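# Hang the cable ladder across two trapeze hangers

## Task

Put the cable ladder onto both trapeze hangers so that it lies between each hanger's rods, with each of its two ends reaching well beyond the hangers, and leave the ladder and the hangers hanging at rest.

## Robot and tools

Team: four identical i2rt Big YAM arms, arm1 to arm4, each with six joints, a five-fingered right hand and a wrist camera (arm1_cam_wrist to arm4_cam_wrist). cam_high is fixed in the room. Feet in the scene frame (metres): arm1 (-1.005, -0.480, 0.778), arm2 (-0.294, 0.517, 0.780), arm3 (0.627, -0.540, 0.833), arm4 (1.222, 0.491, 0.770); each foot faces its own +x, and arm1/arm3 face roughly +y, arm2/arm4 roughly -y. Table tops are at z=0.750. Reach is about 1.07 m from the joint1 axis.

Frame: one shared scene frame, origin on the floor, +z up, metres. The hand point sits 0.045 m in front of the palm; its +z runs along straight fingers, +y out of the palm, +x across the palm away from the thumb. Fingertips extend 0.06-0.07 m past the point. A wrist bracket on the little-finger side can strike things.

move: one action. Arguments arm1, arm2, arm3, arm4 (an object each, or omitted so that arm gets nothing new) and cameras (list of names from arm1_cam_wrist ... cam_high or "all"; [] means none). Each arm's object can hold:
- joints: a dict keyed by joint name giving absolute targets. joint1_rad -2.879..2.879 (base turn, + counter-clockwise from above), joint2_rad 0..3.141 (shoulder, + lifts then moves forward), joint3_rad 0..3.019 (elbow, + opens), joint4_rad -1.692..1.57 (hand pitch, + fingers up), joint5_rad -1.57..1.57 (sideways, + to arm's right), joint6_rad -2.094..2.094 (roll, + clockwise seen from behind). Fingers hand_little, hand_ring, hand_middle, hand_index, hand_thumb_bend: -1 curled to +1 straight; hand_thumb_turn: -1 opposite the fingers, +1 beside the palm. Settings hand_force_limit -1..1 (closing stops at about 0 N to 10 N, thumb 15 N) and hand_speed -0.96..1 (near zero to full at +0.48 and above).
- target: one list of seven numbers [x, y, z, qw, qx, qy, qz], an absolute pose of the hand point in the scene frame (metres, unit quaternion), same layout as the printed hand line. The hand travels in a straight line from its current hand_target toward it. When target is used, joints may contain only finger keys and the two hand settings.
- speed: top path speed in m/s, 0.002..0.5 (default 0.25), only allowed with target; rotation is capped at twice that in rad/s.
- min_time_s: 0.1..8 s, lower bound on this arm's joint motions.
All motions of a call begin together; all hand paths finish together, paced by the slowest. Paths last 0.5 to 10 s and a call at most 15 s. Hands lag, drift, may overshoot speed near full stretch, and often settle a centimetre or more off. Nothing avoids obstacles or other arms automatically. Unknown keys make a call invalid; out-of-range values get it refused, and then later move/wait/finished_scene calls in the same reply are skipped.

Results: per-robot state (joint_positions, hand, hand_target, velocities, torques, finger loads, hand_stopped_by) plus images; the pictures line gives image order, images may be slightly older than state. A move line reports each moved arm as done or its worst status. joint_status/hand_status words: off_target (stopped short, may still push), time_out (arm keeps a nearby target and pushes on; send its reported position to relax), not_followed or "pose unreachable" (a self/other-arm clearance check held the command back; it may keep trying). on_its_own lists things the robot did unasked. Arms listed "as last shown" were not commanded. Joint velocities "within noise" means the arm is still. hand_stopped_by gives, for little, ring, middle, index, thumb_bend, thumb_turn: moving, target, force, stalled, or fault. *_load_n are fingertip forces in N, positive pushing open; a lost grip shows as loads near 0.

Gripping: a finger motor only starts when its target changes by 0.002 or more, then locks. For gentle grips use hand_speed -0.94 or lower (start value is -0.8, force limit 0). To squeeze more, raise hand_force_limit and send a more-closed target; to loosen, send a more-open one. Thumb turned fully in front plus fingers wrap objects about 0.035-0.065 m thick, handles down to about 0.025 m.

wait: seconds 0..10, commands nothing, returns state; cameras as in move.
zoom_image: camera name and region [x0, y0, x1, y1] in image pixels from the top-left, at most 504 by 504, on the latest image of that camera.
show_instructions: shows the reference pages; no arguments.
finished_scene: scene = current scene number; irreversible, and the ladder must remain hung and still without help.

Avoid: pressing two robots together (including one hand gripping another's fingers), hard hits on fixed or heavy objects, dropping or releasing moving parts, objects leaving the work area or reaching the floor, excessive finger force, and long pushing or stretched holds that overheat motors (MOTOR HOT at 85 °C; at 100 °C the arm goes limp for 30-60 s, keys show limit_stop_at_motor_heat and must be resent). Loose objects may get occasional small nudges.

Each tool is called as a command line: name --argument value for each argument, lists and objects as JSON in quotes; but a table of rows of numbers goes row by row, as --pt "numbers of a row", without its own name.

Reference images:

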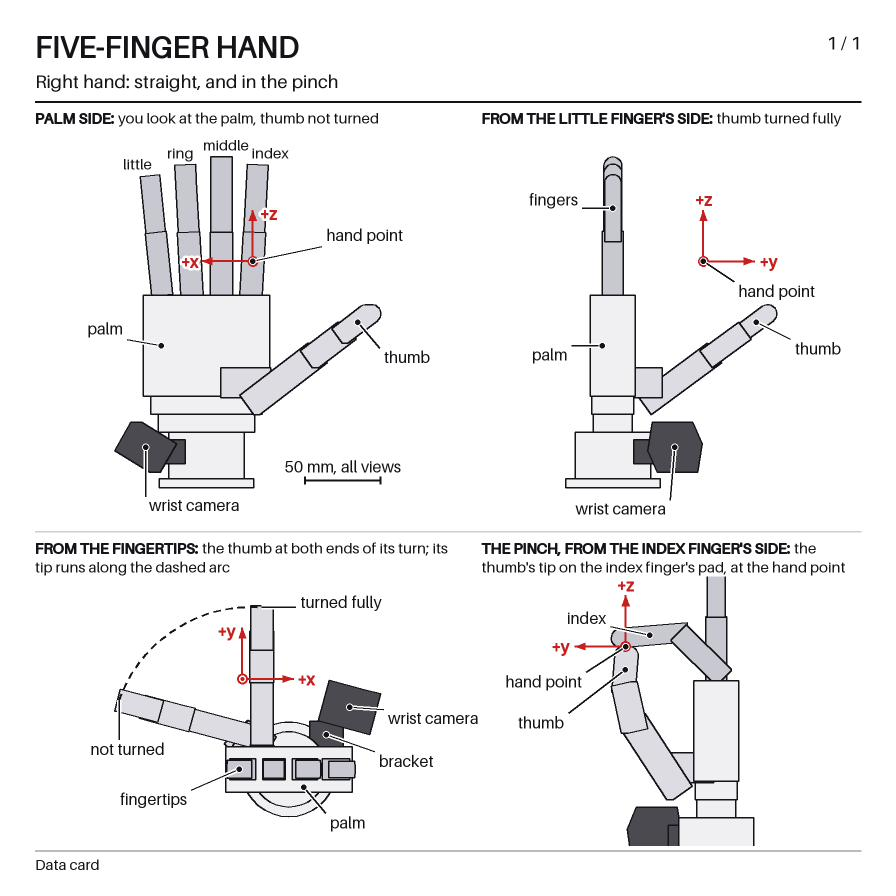

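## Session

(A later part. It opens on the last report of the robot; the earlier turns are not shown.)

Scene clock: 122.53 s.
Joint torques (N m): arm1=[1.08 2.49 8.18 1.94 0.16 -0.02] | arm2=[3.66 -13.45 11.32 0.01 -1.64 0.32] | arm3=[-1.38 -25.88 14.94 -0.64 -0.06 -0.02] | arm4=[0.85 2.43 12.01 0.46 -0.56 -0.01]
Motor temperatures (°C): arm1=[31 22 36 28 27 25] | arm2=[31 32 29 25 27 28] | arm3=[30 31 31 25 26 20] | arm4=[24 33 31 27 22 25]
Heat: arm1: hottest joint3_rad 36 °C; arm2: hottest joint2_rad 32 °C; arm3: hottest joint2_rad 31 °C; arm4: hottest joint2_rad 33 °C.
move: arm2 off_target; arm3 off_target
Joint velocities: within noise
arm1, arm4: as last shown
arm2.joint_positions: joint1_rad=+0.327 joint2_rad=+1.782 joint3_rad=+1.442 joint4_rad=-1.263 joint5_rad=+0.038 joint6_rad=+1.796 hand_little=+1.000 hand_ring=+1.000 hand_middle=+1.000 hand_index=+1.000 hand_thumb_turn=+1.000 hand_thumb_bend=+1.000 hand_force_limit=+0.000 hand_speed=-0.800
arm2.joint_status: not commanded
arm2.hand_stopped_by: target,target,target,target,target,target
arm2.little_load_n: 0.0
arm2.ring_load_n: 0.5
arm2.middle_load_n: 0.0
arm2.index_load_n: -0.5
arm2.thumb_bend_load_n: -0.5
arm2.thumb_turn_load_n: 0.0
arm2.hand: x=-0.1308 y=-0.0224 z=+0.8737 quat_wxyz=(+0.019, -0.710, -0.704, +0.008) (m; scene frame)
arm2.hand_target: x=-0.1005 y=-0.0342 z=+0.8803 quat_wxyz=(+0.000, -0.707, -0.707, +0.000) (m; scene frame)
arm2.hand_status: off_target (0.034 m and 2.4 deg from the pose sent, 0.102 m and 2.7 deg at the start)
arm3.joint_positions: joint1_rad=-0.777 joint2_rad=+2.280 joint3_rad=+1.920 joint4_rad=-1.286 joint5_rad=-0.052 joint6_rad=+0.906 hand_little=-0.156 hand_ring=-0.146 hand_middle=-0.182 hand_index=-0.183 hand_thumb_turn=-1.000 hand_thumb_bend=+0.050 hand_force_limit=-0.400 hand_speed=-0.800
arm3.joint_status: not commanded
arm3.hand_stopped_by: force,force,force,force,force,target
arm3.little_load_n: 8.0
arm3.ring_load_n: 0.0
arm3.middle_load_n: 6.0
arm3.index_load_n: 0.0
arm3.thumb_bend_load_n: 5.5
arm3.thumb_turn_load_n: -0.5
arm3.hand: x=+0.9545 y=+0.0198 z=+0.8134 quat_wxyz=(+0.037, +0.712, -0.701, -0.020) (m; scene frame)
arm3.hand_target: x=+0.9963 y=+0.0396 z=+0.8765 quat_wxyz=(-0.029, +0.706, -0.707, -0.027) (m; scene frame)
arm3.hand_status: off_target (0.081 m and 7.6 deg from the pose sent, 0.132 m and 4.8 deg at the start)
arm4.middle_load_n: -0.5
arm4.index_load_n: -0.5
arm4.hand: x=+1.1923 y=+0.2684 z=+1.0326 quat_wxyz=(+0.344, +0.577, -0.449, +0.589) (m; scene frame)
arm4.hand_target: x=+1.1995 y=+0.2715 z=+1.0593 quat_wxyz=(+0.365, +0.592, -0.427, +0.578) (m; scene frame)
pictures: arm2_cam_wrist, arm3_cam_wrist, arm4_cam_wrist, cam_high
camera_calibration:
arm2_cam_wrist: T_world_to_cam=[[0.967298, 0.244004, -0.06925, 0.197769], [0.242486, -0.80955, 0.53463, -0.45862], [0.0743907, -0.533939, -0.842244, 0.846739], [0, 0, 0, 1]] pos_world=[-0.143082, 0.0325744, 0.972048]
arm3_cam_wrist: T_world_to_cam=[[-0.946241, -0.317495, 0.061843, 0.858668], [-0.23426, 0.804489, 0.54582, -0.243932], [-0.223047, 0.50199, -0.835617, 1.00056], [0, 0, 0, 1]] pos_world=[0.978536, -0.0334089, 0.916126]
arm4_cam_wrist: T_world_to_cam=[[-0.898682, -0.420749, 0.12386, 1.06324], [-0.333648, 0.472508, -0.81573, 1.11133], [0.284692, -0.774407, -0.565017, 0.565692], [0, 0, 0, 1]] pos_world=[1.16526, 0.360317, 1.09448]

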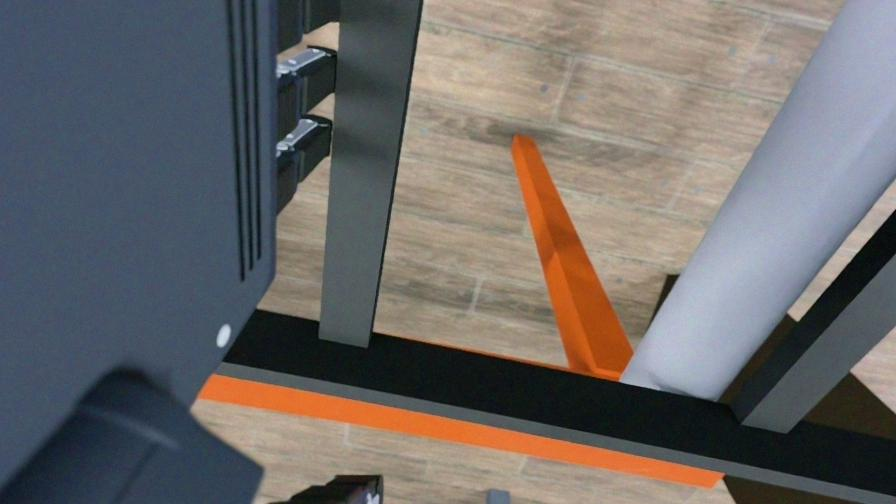

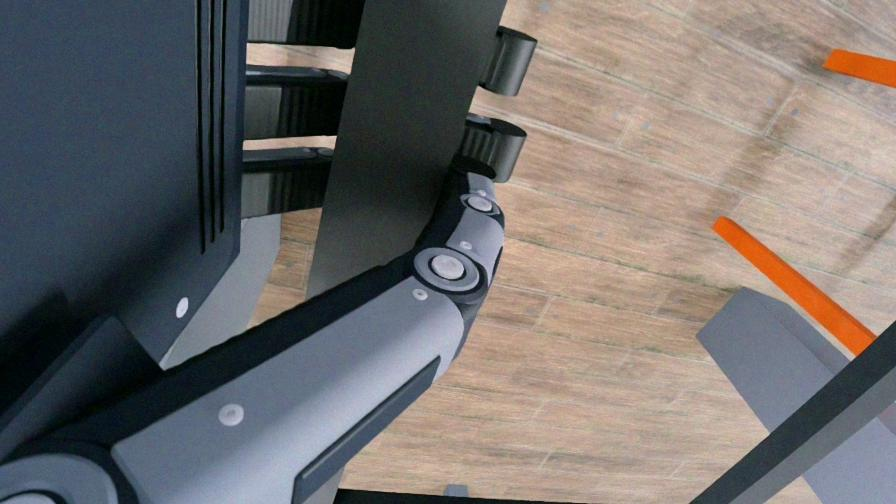

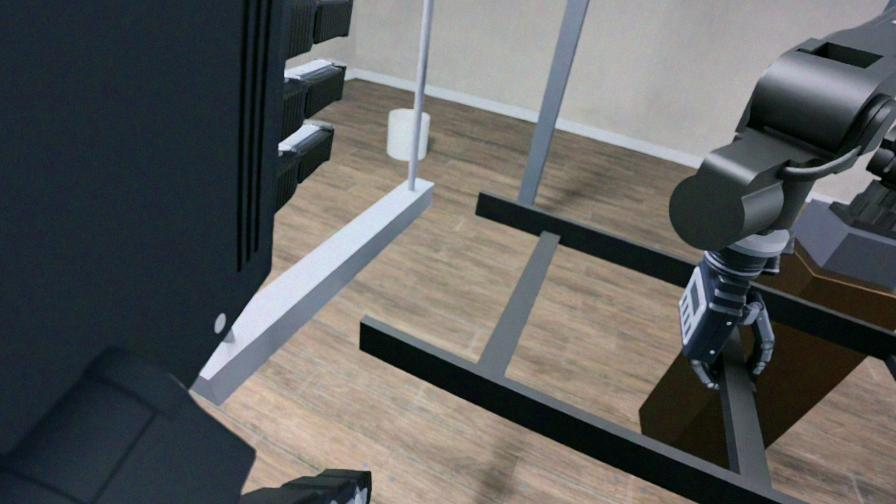

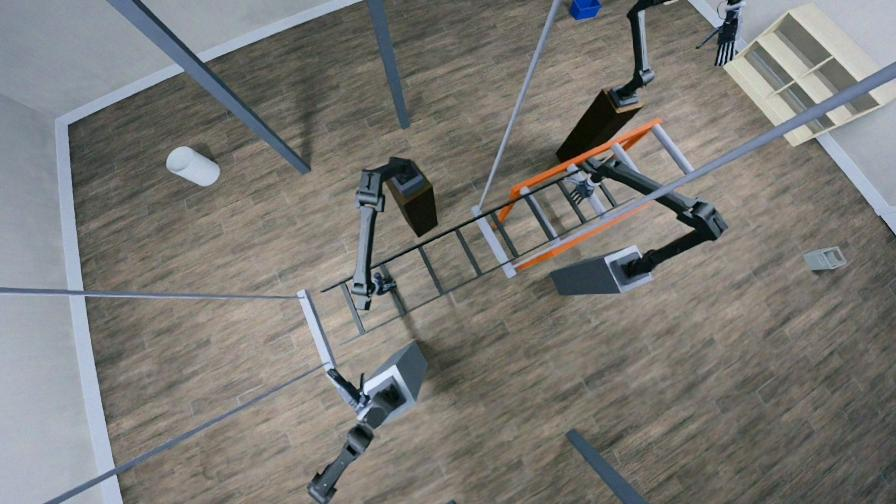

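move --arm2 '{"target": [0.0, -0.036, 0.88, 0, 0.7071, 0.7071, 0], "speed": 0.08}' --arm3 '{"target": [1.10, 0.045, 0.885, -0.06, 0.7046, -0.7046, -0.06], "speed": 0.08}' --cameras '["arm2_cam_wrist", "arm4_cam_wrist", "cam_high"]'

Scene clock: 125.53 s.
Joint torques (N m): arm1=[1.03 1.96 8.14 1.87 0.14 -0.02] | arm2=[5.48 -14.27 12.21 0.43 -2.07 0.35] | arm3=[-2.55 -28.28 16.29 0.18 -0.24 0.03] | arm4=[0.91 2.32 11.93 0.44 -0.57 -0.01]
Motor temperatures (°C): arm1=[31 22 36 28 27 25] | arm2=[31 32 30 25 28 28] | arm3=[30 31 31 25 26 20] | arm4=[24 32 31 27 22 25]
Heat: arm1: hottest joint3_rad 36 °C; arm2: hottest joint2_rad 32 °C; arm3: hottest joint2_rad 31 °C; arm4: hottest joint2_rad 32 °C.
move: arm2 off_target; arm3 off_target
Joint velocities: within noise
arm1.joint_positions: joint1_rad=+0.216 joint2_rad=+0.625 joint3_rad=+1.335 joint4_rad=-1.420 joint5_rad=+0.160 joint6_rad=-1.240 hand_little=+1.000 hand_ring=+1.000 hand_middle=+1.000 hand_index=+1.000 hand_thumb_turn=+1.000 hand_thumb_bend=+1.000 hand_force_limit=+0.000 hand_speed=-0.800
arm1.joint_status: not commanded
arm1.hand_stopped_by: target,target,target,target,target,target
arm1.little_load_n: 0.0
arm1.ring_load_n: 0.0
arm1.middle_load_n: 0.0
arm1.index_load_n: 0.0
arm1.thumb_bend_load_n: 0.0
arm1.thumb_turn_load_n: 0.0
arm1.hand: x=-0.9364 y=-0.2680 z=+1.2280 quat_wxyz=(-0.306, +0.744, +0.519, +0.290) (m; scene frame)
arm1.hand_target: x=-0.9363 y=-0.2686 z=+1.2356 quat_wxyz=(-0.313, +0.741, +0.516, +0.295) (m; scene frame)
arm1.hand_status: not commanded
arm2.joint_positions: joint1_rad=+0.484 joint2_rad=+1.853 joint3_rad=+1.547 joint4_rad=-1.312 joint5_rad=+0.046 joint6_rad=+1.961 hand_little=+1.000 hand_ring=+1.000 hand_middle=+1.000 hand_index=+1.000 hand_thumb_turn=+1.000 hand_thumb_bend=+1.000 hand_force_limit=+0.000 hand_speed=-0.800
arm2.joint_status: not commanded
arm2.hand_stopped_by: target,target,target,target,target,target
arm2.little_load_n: 0.0
arm2.ring_load_n: 1.0
arm2.middle_load_n: 0.0
arm2.index_load_n: 0.0
arm2.thumb_bend_load_n: 0.0
arm2.thumb_turn_load_n: 0.0
arm2.hand: x=-0.0447 y=-0.0243 z=+0.8750 quat_wxyz=(+0.025, -0.712, -0.701, +0.013) (m; scene frame)
arm2.hand_target: x=-0.0015 y=-0.0328 z=+0.8807 quat_wxyz=(+0.000, -0.707, -0.708, +0.000) (m; scene frame)
arm2.hand_status: off_target (0.046 m and 3.3 deg from the pose sent, 0.132 m and 2.4 deg at the start)
arm3.joint_positions: joint1_rad=-0.884 joint2_rad=+2.451 joint3_rad=+2.232 joint4_rad=-1.403 joint5_rad=-0.118 joint6_rad=+0.787 hand_little=-0.156 hand_ring=-0.146 hand_middle=-0.182 hand_index=-0.182 hand_thumb_turn=-1.000 hand_thumb_bend=+0.051 hand_force_limit=-0.400 hand_speed=-0.800
arm3.joint_status: not commanded
arm3.hand_stopped_by: force,force,force,force,force,target
arm3.little_load_n: 0.0
arm3.ring_load_n: 0.0
arm3.middle_load_n: 0.5
arm3.index_load_n: 10.0
arm3.thumb_bend_load_n: 7.0
arm3.thumb_turn_load_n: 2.5
arm3.hand: x=+1.0402 y=+0.0262 z=+0.8164 quat_wxyz=(+0.023, +0.715, -0.696, -0.057) (m; scene frame)
arm3.hand_target: x=+1.0941 y=+0.0373 z=+0.8875 quat_wxyz=(-0.061, +0.704, -0.705, -0.058) (m; scene frame)
arm3.hand_status: off_target (0.093 m and 9.6 deg from the pose sent, 0.164 m and 12.1 deg at the start; pose on its path clipped on 33 of 71 steps)
arm4: as last shown
arm4.middle_load_n: 0.0
arm4.index_load_n: 0.0
pictures: arm2_cam_wrist, arm4_cam_wrist, cam_high
camera_calibration:
arm2_cam_wrist: T_world_to_cam=[[0.967608, 0.23807, -0.0840121, 0.1279], [0.245788, -0.81236, 0.528828, -0.476572], [0.0576498, -0.532347, -0.844561, 0.8417], [0, 0, 0, 1]] pos_world=[-0.0551451, 0.0304793, 0.973637]
arm4_cam_wrist: T_world_to_cam=[[-0.898682, -0.420749, 0.12386, 1.06324], [-0.333648, 0.472508, -0.81573, 1.11133], [0.284692, -0.774407, -0.565017, 0.565692], [0, 0, 0, 1]] pos_world=[1.16526, 0.360317, 1.09448]

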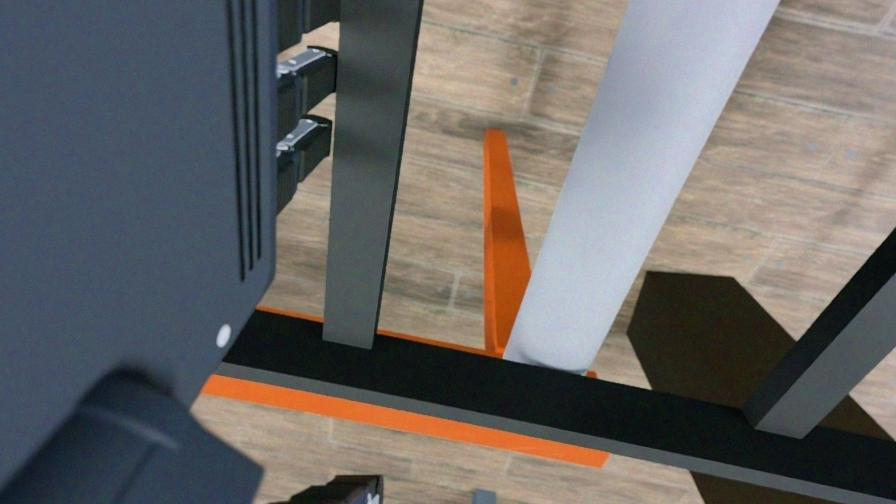

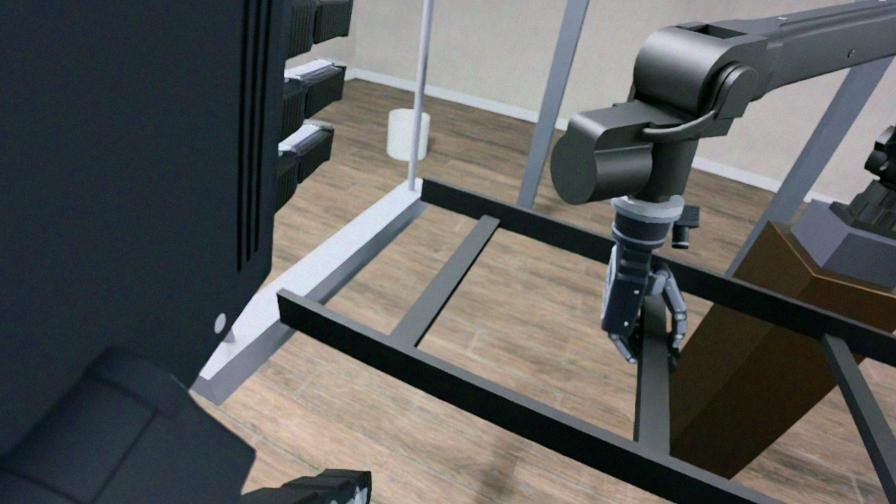

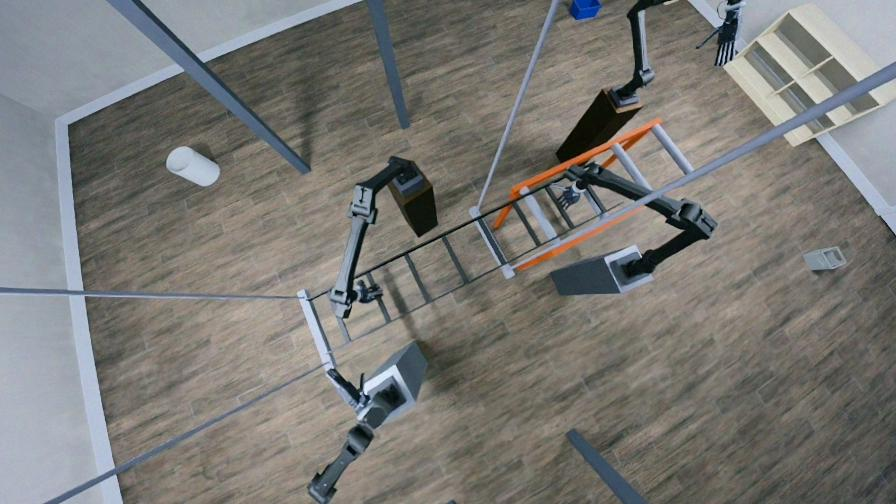

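move --arm2 '{"target": [0.09, -0.03, 0.88, 0, 0.6522, 0.7581, 0], "speed": 0.08}' --arm3 '{"target": [1.185, 0.045, 0.885, -0.042, 0.7059, -0.7059, -0.042], "speed": 0.08}' --cameras '["arm2_cam_wrist", "arm4_cam_wrist", "cam_high"]'

Scene clock: 128.47 s.
Joint torques (N m): arm1=[0.91 2.32 8.01 1.95 0.17 -0.02] | arm2=[5.66 -15.56 12.38 0.39 -1.75 -0.11] | arm3=[-3.19 -30.92 16.09 0.96 -0.08 0.18] | arm4=[0.73 2.37 11.97 0.47 -0.57 0]
Motor temperatures (°C): arm1=[31 22 36 28 27 25] | arm2=[31 32 30 25 28 28] | arm3=[30 32 31 25 26 20] | arm4=[24 32 31 27 22 25]
Heat: arm1: hottest joint3_rad 36 °C; arm2: hottest joint2_rad 32 °C; arm3: hottest joint2_rad 32 °C; arm4: hottest joint2_rad 32 °C.
move: arm2 off_target; arm3 off_target
Joint velocities: within noise
arm1, arm4: as last shown
arm2.joint_positions: joint1_rad=+0.606 joint2_rad=+1.961 joint3_rad=+1.721 joint4_rad=-1.373 joint5_rad=+0.038 joint6_rad=+1.982 hand_little=+1.000 hand_ring=+1.000 hand_middle=+1.000 hand_index=+1.000 hand_thumb_turn=+1.000 hand_thumb_bend=+1.000 hand_force_limit=+0.000 hand_speed=-0.800
arm2.joint_status: not commanded
arm2.hand_stopped_by: target,target,target,target,target,target
arm2.little_load_n: 0.0
arm2.ring_load_n: 0.0
arm2.middle_load_n: 0.0
arm2.index_load_n: 1.0
arm2.thumb_bend_load_n: 0.0
arm2.thumb_turn_load_n: 0.0
arm2.hand: x=+0.0410 y=-0.0294 z=+0.8794 quat_wxyz=(+0.021, -0.676, -0.736, +0.012) (m; scene frame)
arm2.hand_target: x=+0.0878 y=-0.0268 z=+0.8805 quat_wxyz=(+0.000, -0.652, -0.758, +0.000) (m; scene frame)
arm2.hand_status: off_target (0.049 m and 4.6 deg from the pose sent, 0.135 m and 10.0 deg at the start)
arm3.joint_positions: joint1_rad=-0.944 joint2_rad=+2.755 joint3_rad=+2.823 joint4_rad=-1.630 joint5_rad=-0.096 joint6_rad=+0.739 hand_little=-0.156 hand_ring=-0.146 hand_middle=-0.182 hand_index=-0.182 hand_thumb_turn=-1.000 hand_thumb_bend=+0.050 hand_force_limit=-0.400 hand_speed=-0.800
arm3.joint_status: not commanded
arm3.hand_stopped_by: force,force,force,force,force,target
arm3.little_load_n: 0.5
arm3.ring_load_n: 0.0
arm3.middle_load_n: 0.0
arm3.index_load_n: 10.0
arm3.thumb_bend_load_n: 2.5
arm3.thumb_turn_load_n: 1.0
arm3.hand: x=+1.1222 y=+0.0390 z=+0.8135 quat_wxyz=(-0.010, +0.713, -0.700, -0.046) (m; scene frame)
arm3.hand_target: x=+1.1767 y=+0.0360 z=+0.8873 quat_wxyz=(-0.099, +0.691, -0.715, -0.040) (m; scene frame)
arm3.hand_status: off_target (0.095 m and 3.8 deg from the pose sent, 0.161 m and 7.8 deg at the start; pose on its path clipped on 38 of 64 steps; a joint's target at an end of its range on 26 of 64 steps)
arm4.ring_load_n: -0.5
pictures: arm2_cam_wrist, arm4_cam_wrist, cam_high
camera_calibration:
arm2_cam_wrist: T_world_to_cam=[[0.939487, 0.33373, -0.0773863, 0.0447185], [0.321894, -0.782616, 0.532819, -0.50989], [0.117254, -0.525487, -0.842683, 0.83389], [0, 0, 0, 1]] pos_world=[0.0243411, 0.0242267, 0.977845]
arm4_cam_wrist: T_world_to_cam=[[-0.898682, -0.420749, 0.12386, 1.06324], [-0.333648, 0.472508, -0.81573, 1.11133], [0.284692, -0.774407, -0.565017, 0.565692], [0, 0, 0, 1]] pos_world=[1.16526, 0.360317, 1.09448]

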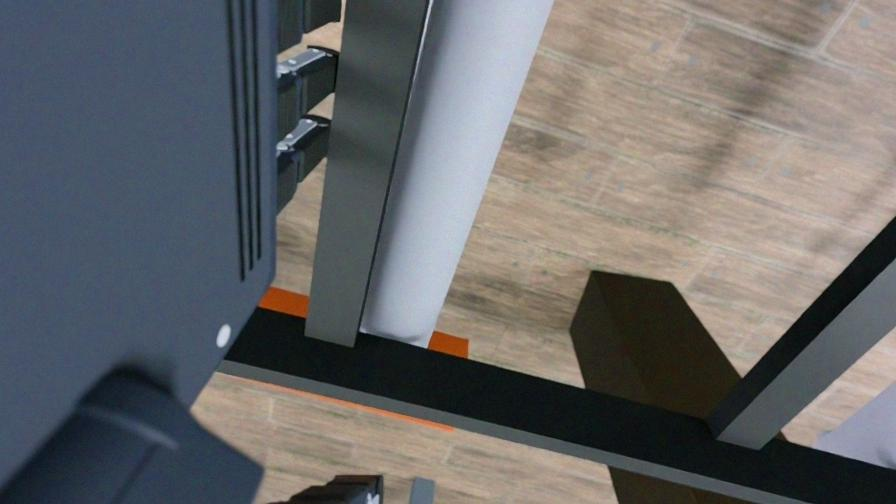

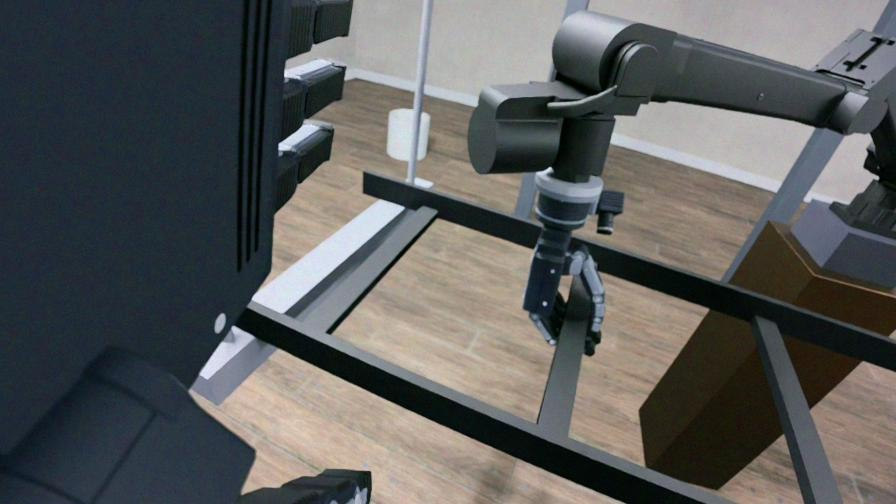

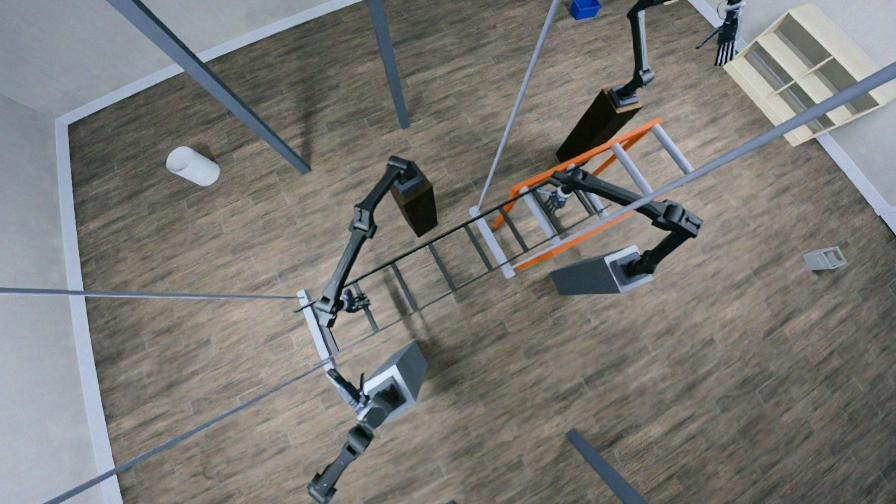

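move --arm3 '{"target": [1.125, 0.04, 0.80, -0.01, 0.713, -0.700, -0.03], "speed": 0.05}' --arm2 '{"target": [0.0, -0.03, 0.98, 0, 0.6522, 0.7581, 0], "speed": 0.15}' --cameras '["arm3_cam_wrist", "arm4_cam_wrist"]'

Scene clock: 132.90 s.
Joint torques (N m): arm1=[0.73 2.14 8.06 2.06 0.16 -0.01] | arm2=[-0.21 -19.96 11.85 -0.4 -0.22 -0.16] | arm3=[0.15 -23.77 11.78 0.36 0.46 0.18] | arm4=[0.73 2.49 12.03 0.46 -0.56 0]
Motor temperatures (°C): arm1=[31 22 36 28 27 25] | arm2=[31 32 31 25 28 28] | arm3=[30 32 31 25 26 20] | arm4=[24 32 32 27 22 25]
Heat: arm1: hottest joint3_rad 36 °C; arm2: hottest joint2_rad 32 °C; arm3: hottest joint2_rad 32 °C; arm4: hottest joint2_rad 32 °C.
move: arm2 off_target; arm3 off_target
Joint velocities: within noise
arm1, arm4: as last shown
arm2.joint_positions: joint1_rad=+0.535 joint2_rad=+1.879 joint3_rad=+1.773 joint4_rad=-1.540 joint5_rad=+0.006 joint6_rad=+1.854 hand_little=+1.000 hand_ring=+1.000 hand_middle=+1.000 hand_index=+1.000 hand_thumb_turn=+1.000 hand_thumb_bend=+1.000 hand_force_limit=+0.000 hand_speed=-0.800
arm2.joint_status: not commanded
arm2.hand_stopped_by: target,target,target,target,target,target
arm2.little_load_n: 0.0
arm2.ring_load_n: 0.0
arm2.middle_load_n: 0.0
arm2.index_load_n: 0.0
arm2.thumb_bend_load_n: 0.0
arm2.thumb_turn_load_n: 0.0
arm2.hand: x=-0.0013 y=-0.0160 z=+0.9458 quat_wxyz=(+0.030, -0.655, -0.755, -0.011) (m; scene frame)
arm2.hand_target: x=-0.0007 y=-0.0286 z=+0.9798 quat_wxyz=(+0.000, -0.652, -0.758, +0.001) (m; scene frame)
arm2.hand_status: off_target (0.037 m and 3.7 deg from the pose sent, 0.108 m and 4.6 deg at the start)
arm3.joint_positions: joint1_rad=-0.922 joint2_rad=+2.716 joint3_rad=+2.733 joint4_rad=-1.604 joint5_rad=-0.079 joint6_rad=+0.736 hand_little=-0.156 hand_ring=-0.146 hand_middle=-0.182 hand_index=-0.183 hand_thumb_turn=-1.000 hand_thumb_bend=+0.051 hand_force_limit=-0.400 hand_speed=-0.800
arm3.joint_status: not commanded
arm3.hand_stopped_by: force,force,force,force,force,target
arm3.little_load_n: 0.0
arm3.ring_load_n: 0.0
arm3.middle_load_n: 0.5
arm3.index_load_n: 1.0
arm3.thumb_bend_load_n: 5.5
arm3.thumb_turn_load_n: 1.0
arm3.hand: x=+1.1047 y=+0.0410 z=+0.8080 quat_wxyz=(+0.003, +0.722, -0.691, -0.038) (m; scene frame)
arm3.hand_target: x=+1.1241 y=+0.0389 z=+0.8004 quat_wxyz=(-0.011, +0.713, -0.701, -0.030) (m; scene frame)
arm3.hand_status: off_target (0.022 m and 2.3 deg from the pose sent, 0.014 m and 1.9 deg at the start)
arm4.ring_load_n: 0.0
arm4.index_load_n: 0.5
pictures: arm3_cam_wrist, arm4_cam_wrist
camera_calibration:
arm3_cam_wrist: T_world_to_cam=[[-0.93916, -0.34307, 0.0167737, 1.03743], [-0.265071, 0.754962, 0.599808, -0.230432], [-0.21844, 0.55887, -0.799968, 0.982658], [0, 0, 0, 1]] pos_world=[1.12788, -0.019299, 0.906908]
arm4_cam_wrist: T_world_to_cam=[[-0.898682, -0.420749, 0.12386, 1.06324], [-0.333648, 0.472508, -0.81573, 1.11133], [0.284692, -0.774407, -0.565017, 0.565692], [0, 0, 0, 1]] pos_world=[1.16526, 0.360317, 1.09448]

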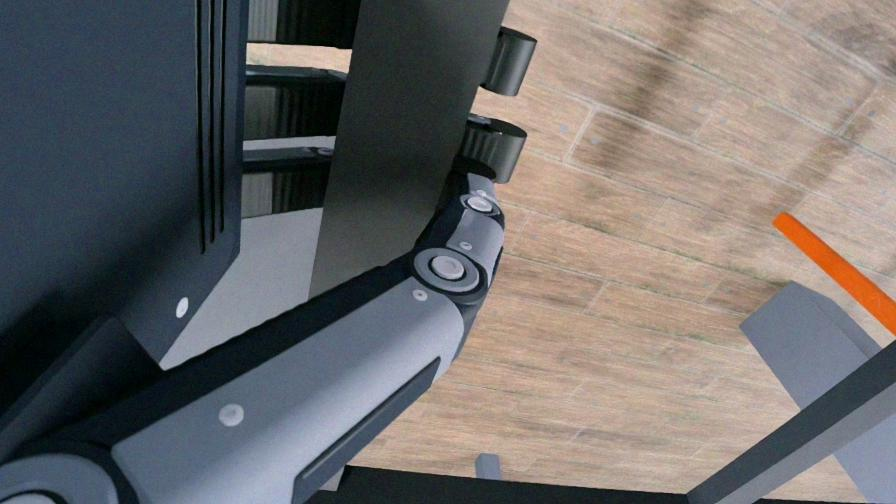

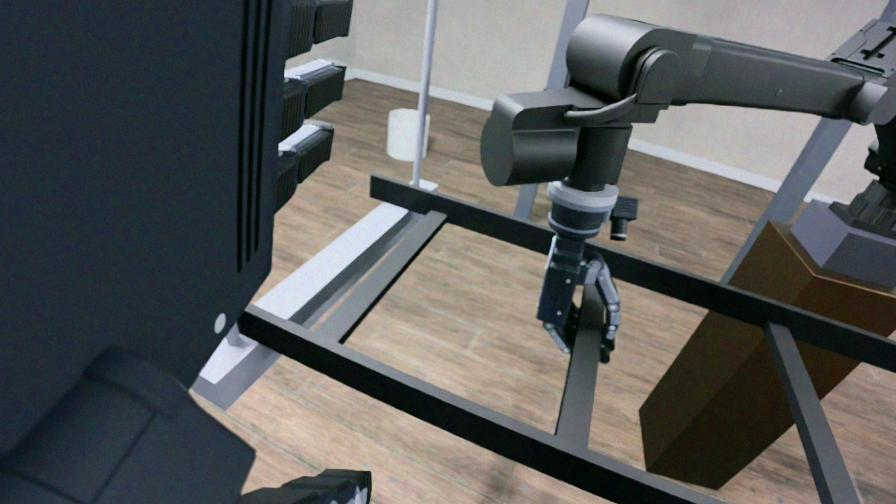

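move --arm3 '{"joints": {"hand_little": 1.0, "hand_ring": 1.0, "hand_middle": 1.0, "hand_index": 1.0, "hand_thumb_bend": 1.0, "hand_speed": -0.3}}' --arm2 '{"target": [-0.20, -0.03, 0.98, 0, 0.7071, 0.7071, 0], "speed": 0.2}' --cameras '["arm2_cam_wrist", "arm3_cam_wrist", "arm4_cam_wrist"]'

Scene clock: 135.13 s.
Joint torques (N m): arm1=[0.5 1.9 8.13 1.96 0.18 -0.02] | arm2=[0.73 -17.96 7.01 0.25 -0.17 -0.09] | arm3=[0.67 -24 11.34 0.27 0 0.18] | arm4=[0.79 2.32 12 0.43 -0.56 0]
Motor temperatures (°C): arm1=[31 22 36 28 27 25] | arm2=[31 32 31 25 27 28] | arm3=[30 32 32 25 26 20] | arm4=[24 32 32 27 22 25]
Heat: arm1: hottest joint3_rad 36 °C; arm2: hottest joint2_rad 32 °C; arm3: hottest joint2_rad 32 °C; arm4: hottest joint2_rad 32 °C.
move: arm2 done; arm3 done
Joint velocities: within noise
arm1, arm4: as last shown
arm1.middle_load_n: 0.5
arm1.thumb_bend_load_n: -0.5
arm2.joint_positions: joint1_rad=+0.182 joint2_rad=+1.729 joint3_rad=+1.631 joint4_rad=-1.503 joint5_rad=+0.007 joint6_rad=+1.659 hand_little=+1.000 hand_ring=+1.000 hand_middle=+1.000 hand_index=+1.000 hand_thumb_turn=+1.000 hand_thumb_bend=+1.000 hand_force_limit=+0.000 hand_speed=-0.800
arm2.joint_status: not commanded
arm2.hand_stopped_by: target,target,target,target,target,target
arm2.little_load_n: 0.0
arm2.ring_load_n: 0.0
arm2.middle_load_n: 0.0
arm2.index_load_n: 0.0
arm2.thumb_bend_load_n: 0.0
arm2.thumb_turn_load_n: 0.0
arm2.hand: x=-0.1998 y=-0.0329 z=+0.9724 quat_wxyz=(+0.008, -0.713, -0.701, -0.006) (m; scene frame)
arm2.hand_target: x=-0.1999 y=-0.0301 z=+0.9801 quat_wxyz=(+0.000, -0.707, -0.707, +0.000) (m; scene frame)
arm2.hand_status: done (0.008 m and 1.5 deg from the pose sent, 0.202 m and 8.9 deg at the start)
arm3.joint_positions: joint1_rad=-0.930 joint2_rad=+2.717 joint3_rad=+2.739 joint4_rad=-1.601 joint5_rad=-0.066 joint6_rad=+0.736 hand_little=+1.000 hand_ring=+1.000 hand_middle=+1.000 hand_index=+1.000 hand_thumb_turn=-1.000 hand_thumb_bend=+1.000 hand_force_limit=-0.400 hand_speed=-0.300
arm3.joint_status: all done
arm3.hand_stopped_by: target,target,target,target,target,target
arm3.little_load_n: 0.0
arm3.ring_load_n: 0.0
arm3.middle_load_n: 0.0
arm3.index_load_n: 0.0
arm3.thumb_bend_load_n: -0.5
arm3.thumb_turn_load_n: 0.0
arm3.hand: x=+1.1126 y=+0.0370 z=+0.8081 quat_wxyz=(-0.001, +0.719, -0.694, -0.032) (m; scene frame)
arm3.hand_target: x=+1.1241 y=+0.0390 z=+0.8003 quat_wxyz=(-0.011, +0.713, -0.701, -0.030) (m; scene frame)
arm3.hand_status: not commanded
arm4.index_load_n: 0.0
pictures: arm2_cam_wrist, arm3_cam_wrist, arm4_cam_wrist
camera_calibration:
arm2_cam_wrist: T_world_to_cam=[[0.970989, 0.236672, -0.0341456, 0.240381], [0.217444, -0.814498, 0.537876, -0.511454], [0.0994888, -0.529697, -0.842332, 0.93461], [0, 0, 0, 1]] pos_world=[-0.215178, 0.0215894, 1.07056]
arm3_cam_wrist: T_world_to_cam=[[-0.942112, -0.33527, 0.00433233, 1.05655], [-0.267442, 0.759183, 0.593393, -0.217735], [-0.202236, 0.557884, -0.804901, 0.972664], [0, 0, 0, 1]] pos_world=[1.13387, -0.0231032, 0.907523]
arm4_cam_wrist: T_world_to_cam=[[-0.898682, -0.420749, 0.12386, 1.06324], [-0.333648, 0.472508, -0.81573, 1.11133], [0.284692, -0.774407, -0.565017, 0.565692], [0, 0, 0, 1]] pos_world=[1.16526, 0.360317, 1.09448]

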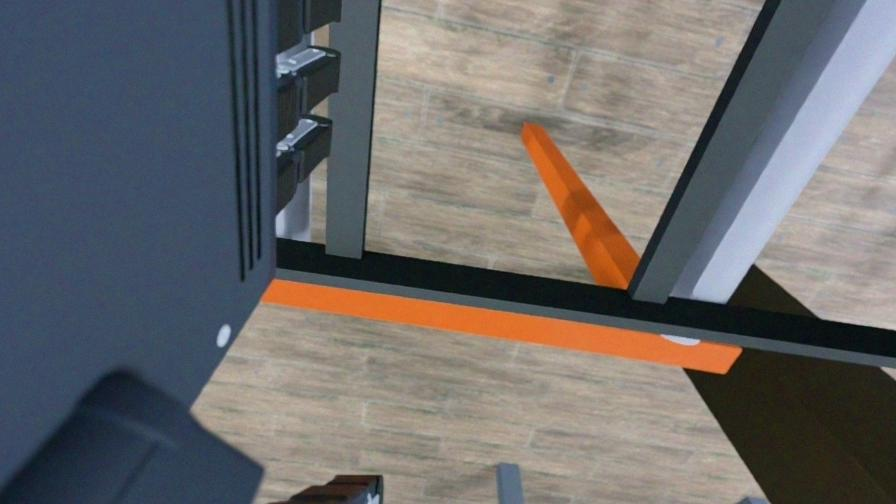

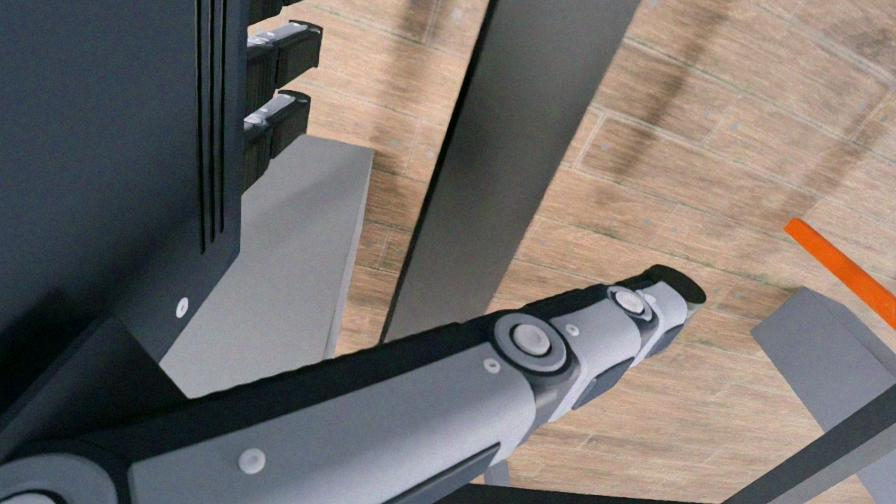

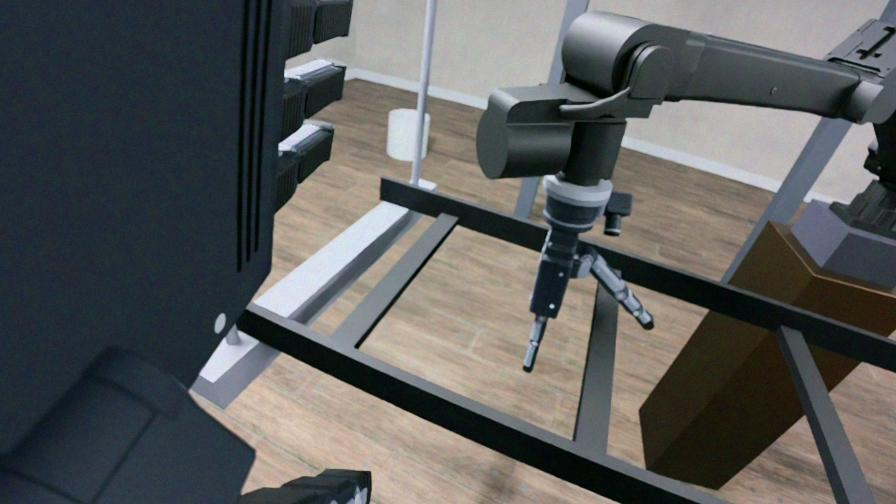

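move --arm3 '{"target": [1.10, 0.037, 0.97, 0, 0.7071, -0.7071, 0], "speed": 0.2}' --arm2 '{"target": [-0.255, -0.035, 0.875, 0, 0.7071, 0.7071, 0], "speed": 0.15}' --cameras '["arm2_cam_wrist", "arm4_cam_wrist"]'

Scene clock: 137.40 s.
Joint torques (N m): arm1=[0.97 2.43 8.08 2.11 0.16 -0.01] | arm2=[-0.85 -13.74 7.01 0.54 -0.15 -0.11] | arm3=[2.08 -23.41 7.51 -0.1 0.04 0.19] | arm4=[0.85 2.2 11.99 0.44 -0.56 0.01]
Motor temperatures (°C): arm1=[31 22 36 28 27 25] | arm2=[31 32 31 25 27 28] | arm3=[30 32 32 25 26 20] | arm4=[24 32 32 27 22 25]
Heat: arm1: hottest joint3_rad 36 °C; arm2: hottest joint2_rad 32 °C; arm3: hottest joint2_rad 32 °C; arm4: hottest joint2_rad 32 °C.
move: arm2 off_target; arm3 off_target
Joint velocities: within noise
arm1, arm4: as last shown
arm1.middle_load_n: 0.0
arm1.thumb_bend_load_n: 0.0
arm2.joint_positions: joint1_rad=+0.083 joint2_rad=+1.752 joint3_rad=+1.436 joint4_rad=-1.246 joint5_rad=+0.007 joint6_rad=+1.552 hand_little=+1.000 hand_ring=+1.000 hand_middle=+1.000 hand_index=+1.000 hand_thumb_turn=+1.000 hand_thumb_bend=+1.000 hand_force_limit=+0.000 hand_speed=-0.800
arm2.joint_status: not commanded
arm2.hand_stopped_by: target,target,target,target,target,target
arm2.little_load_n: 0.0
arm2.ring_load_n: 0.0
arm2.middle_load_n: 0.0
arm2.index_load_n: 0.0
arm2.thumb_bend_load_n: 0.0
arm2.thumb_turn_load_n: 0.0
arm2.hand: x=-0.2509 y=-0.0360 z=+0.8889 quat_wxyz=(-0.006, -0.710, -0.704, +0.006) (m; scene frame)
arm2.hand_target: x=-0.2549 y=-0.0347 z=+0.8752 quat_wxyz=(+0.000, -0.707, -0.707, +0.000) (m; scene frame)
arm2.hand_status: off_target (0.015 m and 1.2 deg from the pose sent, 0.112 m and 1.6 deg at the start)
arm3.joint_positions: joint1_rad=-0.914 joint2_rad=+2.455 joint3_rad=+2.722 joint4_rad=-1.691 joint5_rad=-0.014 joint6_rad=+0.803 hand_little=+1.000 hand_ring=+1.000 hand_middle=+1.000 hand_index=+1.000 hand_thumb_turn=-1.000 hand_thumb_bend=+1.000 hand_force_limit=-0.400 hand_speed=-0.300
arm3.joint_status: not commanded
arm3.hand_stopped_by: target,target,target,target,target,target
arm3.little_load_n: 0.0
arm3.ring_load_n: 0.0
arm3.middle_load_n: 0.0
arm3.index_load_n: 0.0
arm3.thumb_bend_load_n: 0.0
arm3.thumb_turn_load_n: 0.0
arm3.hand: x=+1.1046 y=+0.0346 z=+0.9900 quat_wxyz=(-0.077, +0.700, -0.710, -0.006) (m; scene frame)
arm3.hand_target: x=+1.0993 y=+0.0361 z=+0.9698 quat_wxyz=(-0.057, +0.699, -0.713, -0.005) (m; scene frame)
arm3.hand_status: off_target (0.021 m and 8.9 deg from the pose sent, 0.162 m and 4.2 deg at the start; a joint's target at an end of its range on 40 of 52 steps)
arm4.thumb_bend_load_n: -0.5
pictures: arm2_cam_wrist, arm4_cam_wrist
camera_calibration:
arm2_cam_wrist: T_world_to_cam=[[0.969297, 0.242342, -0.0416395, 0.294302], [0.222316, -0.791343, 0.56952, -0.48401], [0.105067, -0.561291, -0.820922, 0.848944], [0, 0, 0, 1]] pos_world=[-0.266859, 0.0221654, 0.984825]
arm4_cam_wrist: T_world_to_cam=[[-0.898682, -0.420749, 0.12386, 1.06324], [-0.333648, 0.472508, -0.81573, 1.11133], [0.284692, -0.774407, -0.565017, 0.565692], [0, 0, 0, 1]] pos_world=[1.16526, 0.360317, 1.09448]

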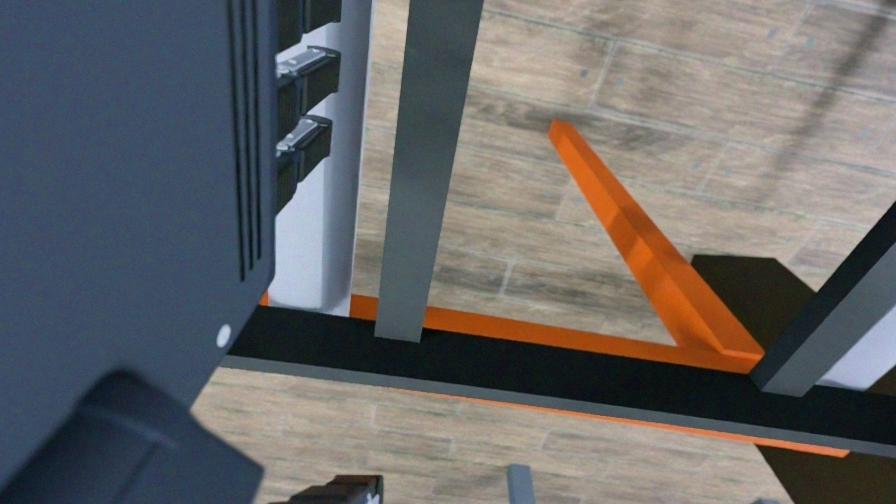

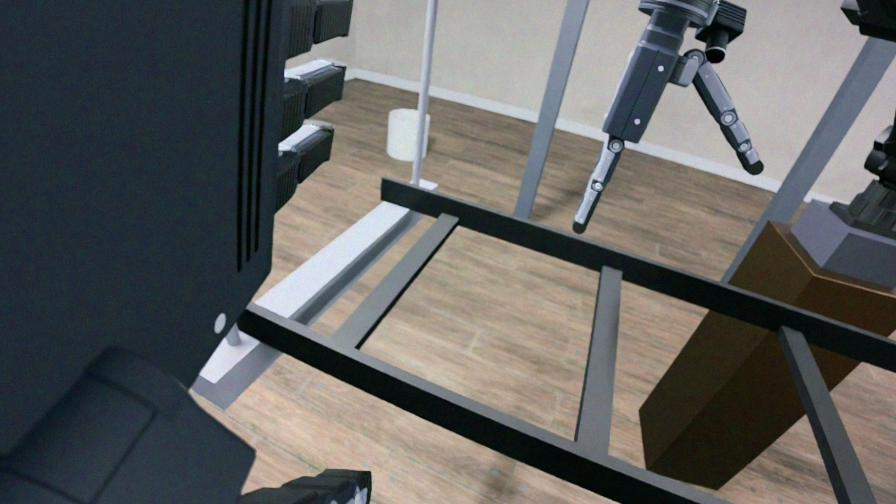

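move --arm3 '{"target": [0.66, 0.035, 0.97, 0, 0.7071, -0.7071, 0], "speed": 0.3}' --cameras '["arm3_cam_wrist", "arm4_cam_wrist", "cam_high"]'

Scene clock: 140.50 s.
Joint torques (N m): arm1=[0.91 2.32 8.12 1.91 0.18 -0.01] | arm2=[0.26 -13.86 6.87 0.47 -0.12 -0.12] | arm3=[0.79 -16.97 7.04 0.31 -0.05 0.2] | arm4=[0.85 2.2 12 0.44 -0.56 -0.01]
Motor temperatures (°C): arm1=[31 22 36 28 27 25] | arm2=[31 32 31 25 27 28] | arm3=[30 32 31 25 26 20] | arm4=[24 32 32 27 22 25]
Heat: arm1: hottest joint3_rad 36 °C; arm2: hottest joint2_rad 32 °C; arm3: hottest joint2_rad 32 °C; arm4: hottest joint2_rad 32 °C.
move: arm3 done
Joint velocities: within noise
arm1, arm2, arm4: as last shown
arm3.joint_positions: joint1_rad=-0.297 joint2_rad=+1.821 joint3_rad=+1.623 joint4_rad=-1.378 joint5_rad=-0.007 joint6_rad=+1.385 hand_little=+1.000 hand_ring=+1.000 hand_middle=+1.000 hand_index=+1.000 hand_thumb_turn=-1.000 hand_thumb_bend=+1.000 hand_force_limit=-0.400 hand_speed=-0.300
arm3.joint_status: not commanded
arm3.hand_stopped_by: target,target,target,target,target,target
arm3.little_load_n: 0.0
arm3.ring_load_n: 0.0
arm3.middle_load_n: 0.0
arm3.index_load_n: 0.0
arm3.thumb_bend_load_n: 0.0
arm3.thumb_turn_load_n: 0.0
arm3.hand: x=+0.6559 y=+0.0357 z=+0.9730 quat_wxyz=(+0.001, +0.714, -0.700, +0.000) (m; scene frame)
arm3.hand_target: x=+0.6600 y=+0.0350 z=+0.9701 quat_wxyz=(+0.000, +0.707, -0.707, +0.000) (m; scene frame)
arm3.hand_status: done (0.005 m and 1.1 deg from the pose sent, 0.445 m and 8.9 deg at the start)
arm4.little_load_n: -0.5
arm4.thumb_bend_load_n: 0.0
pictures: arm3_cam_wrist, arm4_cam_wrist, cam_high
camera_calibration:
arm3_cam_wrist: T_world_to_cam=[[-0.946883, -0.320861, -0.0214447, 0.652765], [-0.280055, 0.79001, 0.545392, -0.38283], [-0.158054, 0.522429, -0.837906, 1.01819], [0, 0, 0, 1]] pos_world=[0.671808, -0.0200451, 1.07594]
arm4_cam_wrist: T_world_to_cam=[[-0.898682, -0.420749, 0.12386, 1.06324], [-0.333648, 0.472508, -0.81573, 1.11133], [0.284692, -0.774407, -0.565017, 0.565692], [0, 0, 0, 1]] pos_world=[1.16526, 0.360317, 1.09448]

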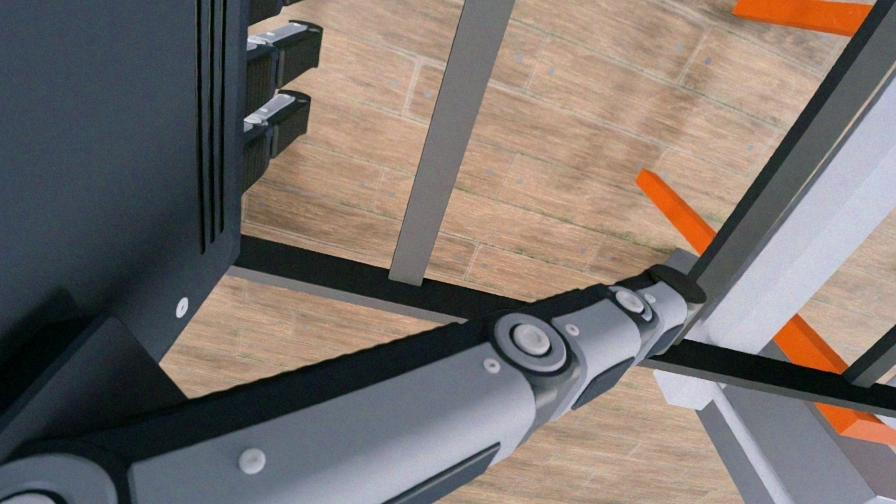

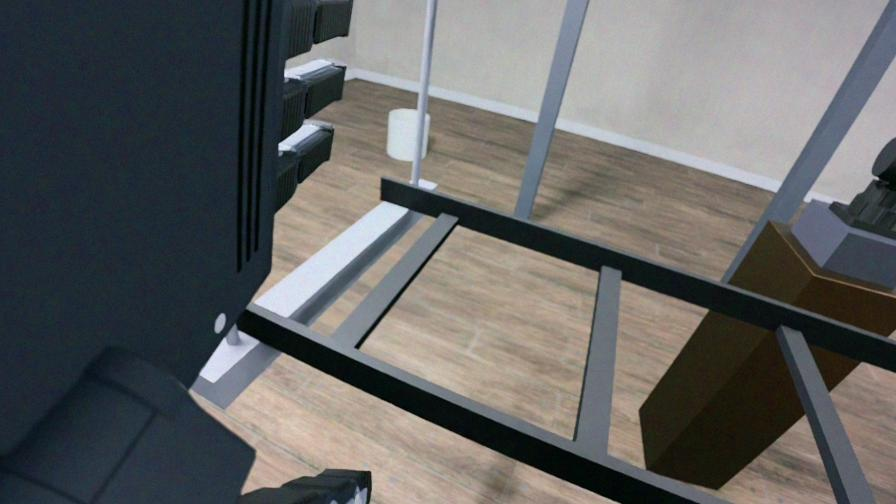

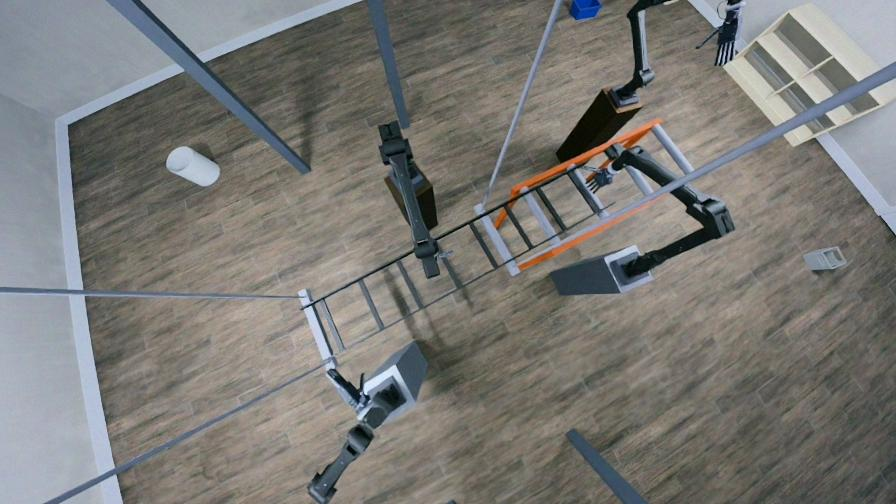

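move --arm3 '{"target": [0.617, 0.05, 0.86, 0, 0.7071, -0.7071, 0], "speed": 0.15}' --cameras '["arm3_cam_wrist"]'

Scene clock: 142.57 s.
Joint torques (N m): arm1=[0.79 2.14 8.06 1.99 0.16 -0.01] | arm2=[-0.03 -13.45 6.86 0.35 -0.14 -0.12] | arm3=[1.9 -15.85 7.01 0.31 -0.06 0.18] | arm4=[0.79 2.2 12.05 0.43 -0.57 -0.01]
Motor temperatures (°C): arm1=[30 22 36 28 27 25] | arm2=[31 32 31 25 27 28] | arm3=[30 32 31 25 26 20] | arm4=[24 32 32 27 22 25]
Heat: arm1: hottest joint3_rad 36 °C; arm2: hottest joint2_rad 32 °C; arm3: hottest joint2_rad 32 °C; arm4: hottest joint2_rad 32 °C.
move: arm3 off_target
Joint velocities: within noise
arm1, arm2: as last shown
arm3.joint_positions: joint1_rad=-0.229 joint2_rad=+1.915 joint3_rad=+1.481 joint4_rad=-1.130 joint5_rad=-0.007 joint6_rad=+1.466 hand_little=+1.000 hand_ring=+1.000 hand_middle=+1.000 hand_index=+1.000 hand_thumb_turn=-1.000 hand_thumb_bend=+1.000 hand_force_limit=-0.400 hand_speed=-0.300
arm3.joint_status: not commanded
arm3.hand_stopped_by: target,target,target,target,target,target
arm3.little_load_n: 0.0
arm3.ring_load_n: 0.0
arm3.middle_load_n: 0.0
arm3.index_load_n: 0.0
arm3.thumb_bend_load_n: 0.0
arm3.thumb_turn_load_n: 0.0
arm3.hand: x=+0.6204 y=+0.0493 z=+0.8711 quat_wxyz=(-0.004, +0.709, -0.705, -0.004) (m; scene frame)
arm3.hand_target: x=+0.6171 y=+0.0497 z=+0.8601 quat_wxyz=(+0.000, +0.707, -0.707, +0.000) (m; scene frame)
arm3.hand_status: off_target (0.012 m and 0.7 deg from the pose sent, 0.120 m and 1.1 deg at the start)
arm4.joint_positions: joint1_rad=-1.206 joint2_rad=+0.024 joint3_rad=+0.432 joint4_rad=-1.047 joint5_rad=-1.455 joint6_rad=-2.074 hand_little=+1.000 hand_ring=+1.000 hand_middle=+1.000 hand_index=+1.000 hand_thumb_turn=+1.000 hand_thumb_bend=+1.000 hand_force_limit=+0.000 hand_speed=-0.800
arm4.joint_status: not commanded
arm4.hand_stopped_by: target,target,target,target,target,target
arm4.little_load_n: 0.0
arm4.ring_load_n: 0.0
arm4.middle_load_n: 0.0
arm4.index_load_n: 0.0
arm4.thumb_bend_load_n: 0.0
arm4.thumb_turn_load_n: 0.0
arm4.hand: x=+1.1923 y=+0.2684 z=+1.0326 quat_wxyz=(+0.344, +0.577, -0.449, +0.589) (m; scene frame)
arm4.hand_target: x=+1.1995 y=+0.2715 z=+1.0593 quat_wxyz=(+0.365, +0.592, -0.427, +0.578) (m; scene frame)
arm4.hand_status: not commanded
pictures: arm3_cam_wrist
camera_calibration:
arm3_cam_wrist: T_world_to_cam=[[-0.950992, -0.308082, -0.0264694, 0.627611], [-0.270451, 0.787216, 0.554209, -0.361388], [-0.149905, 0.534207, -0.831957, 0.909245], [0, 0, 0, 1]] pos_world=[0.635415, -0.00787889, 0.973349]

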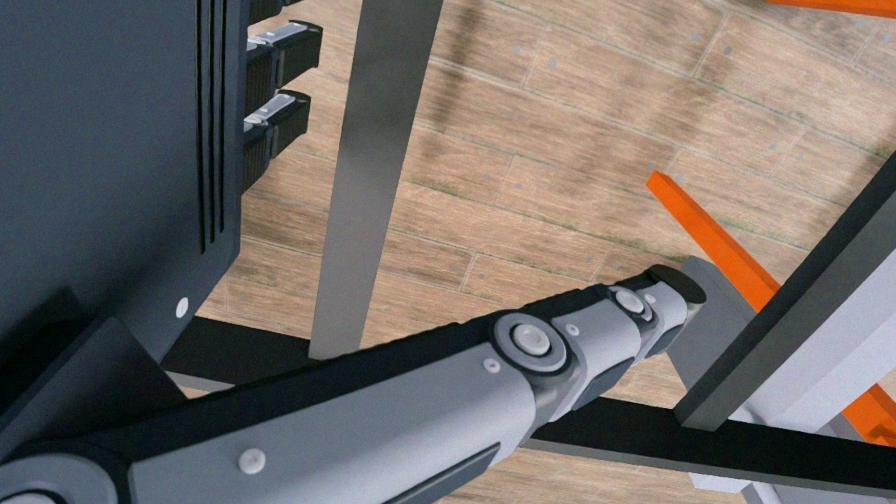

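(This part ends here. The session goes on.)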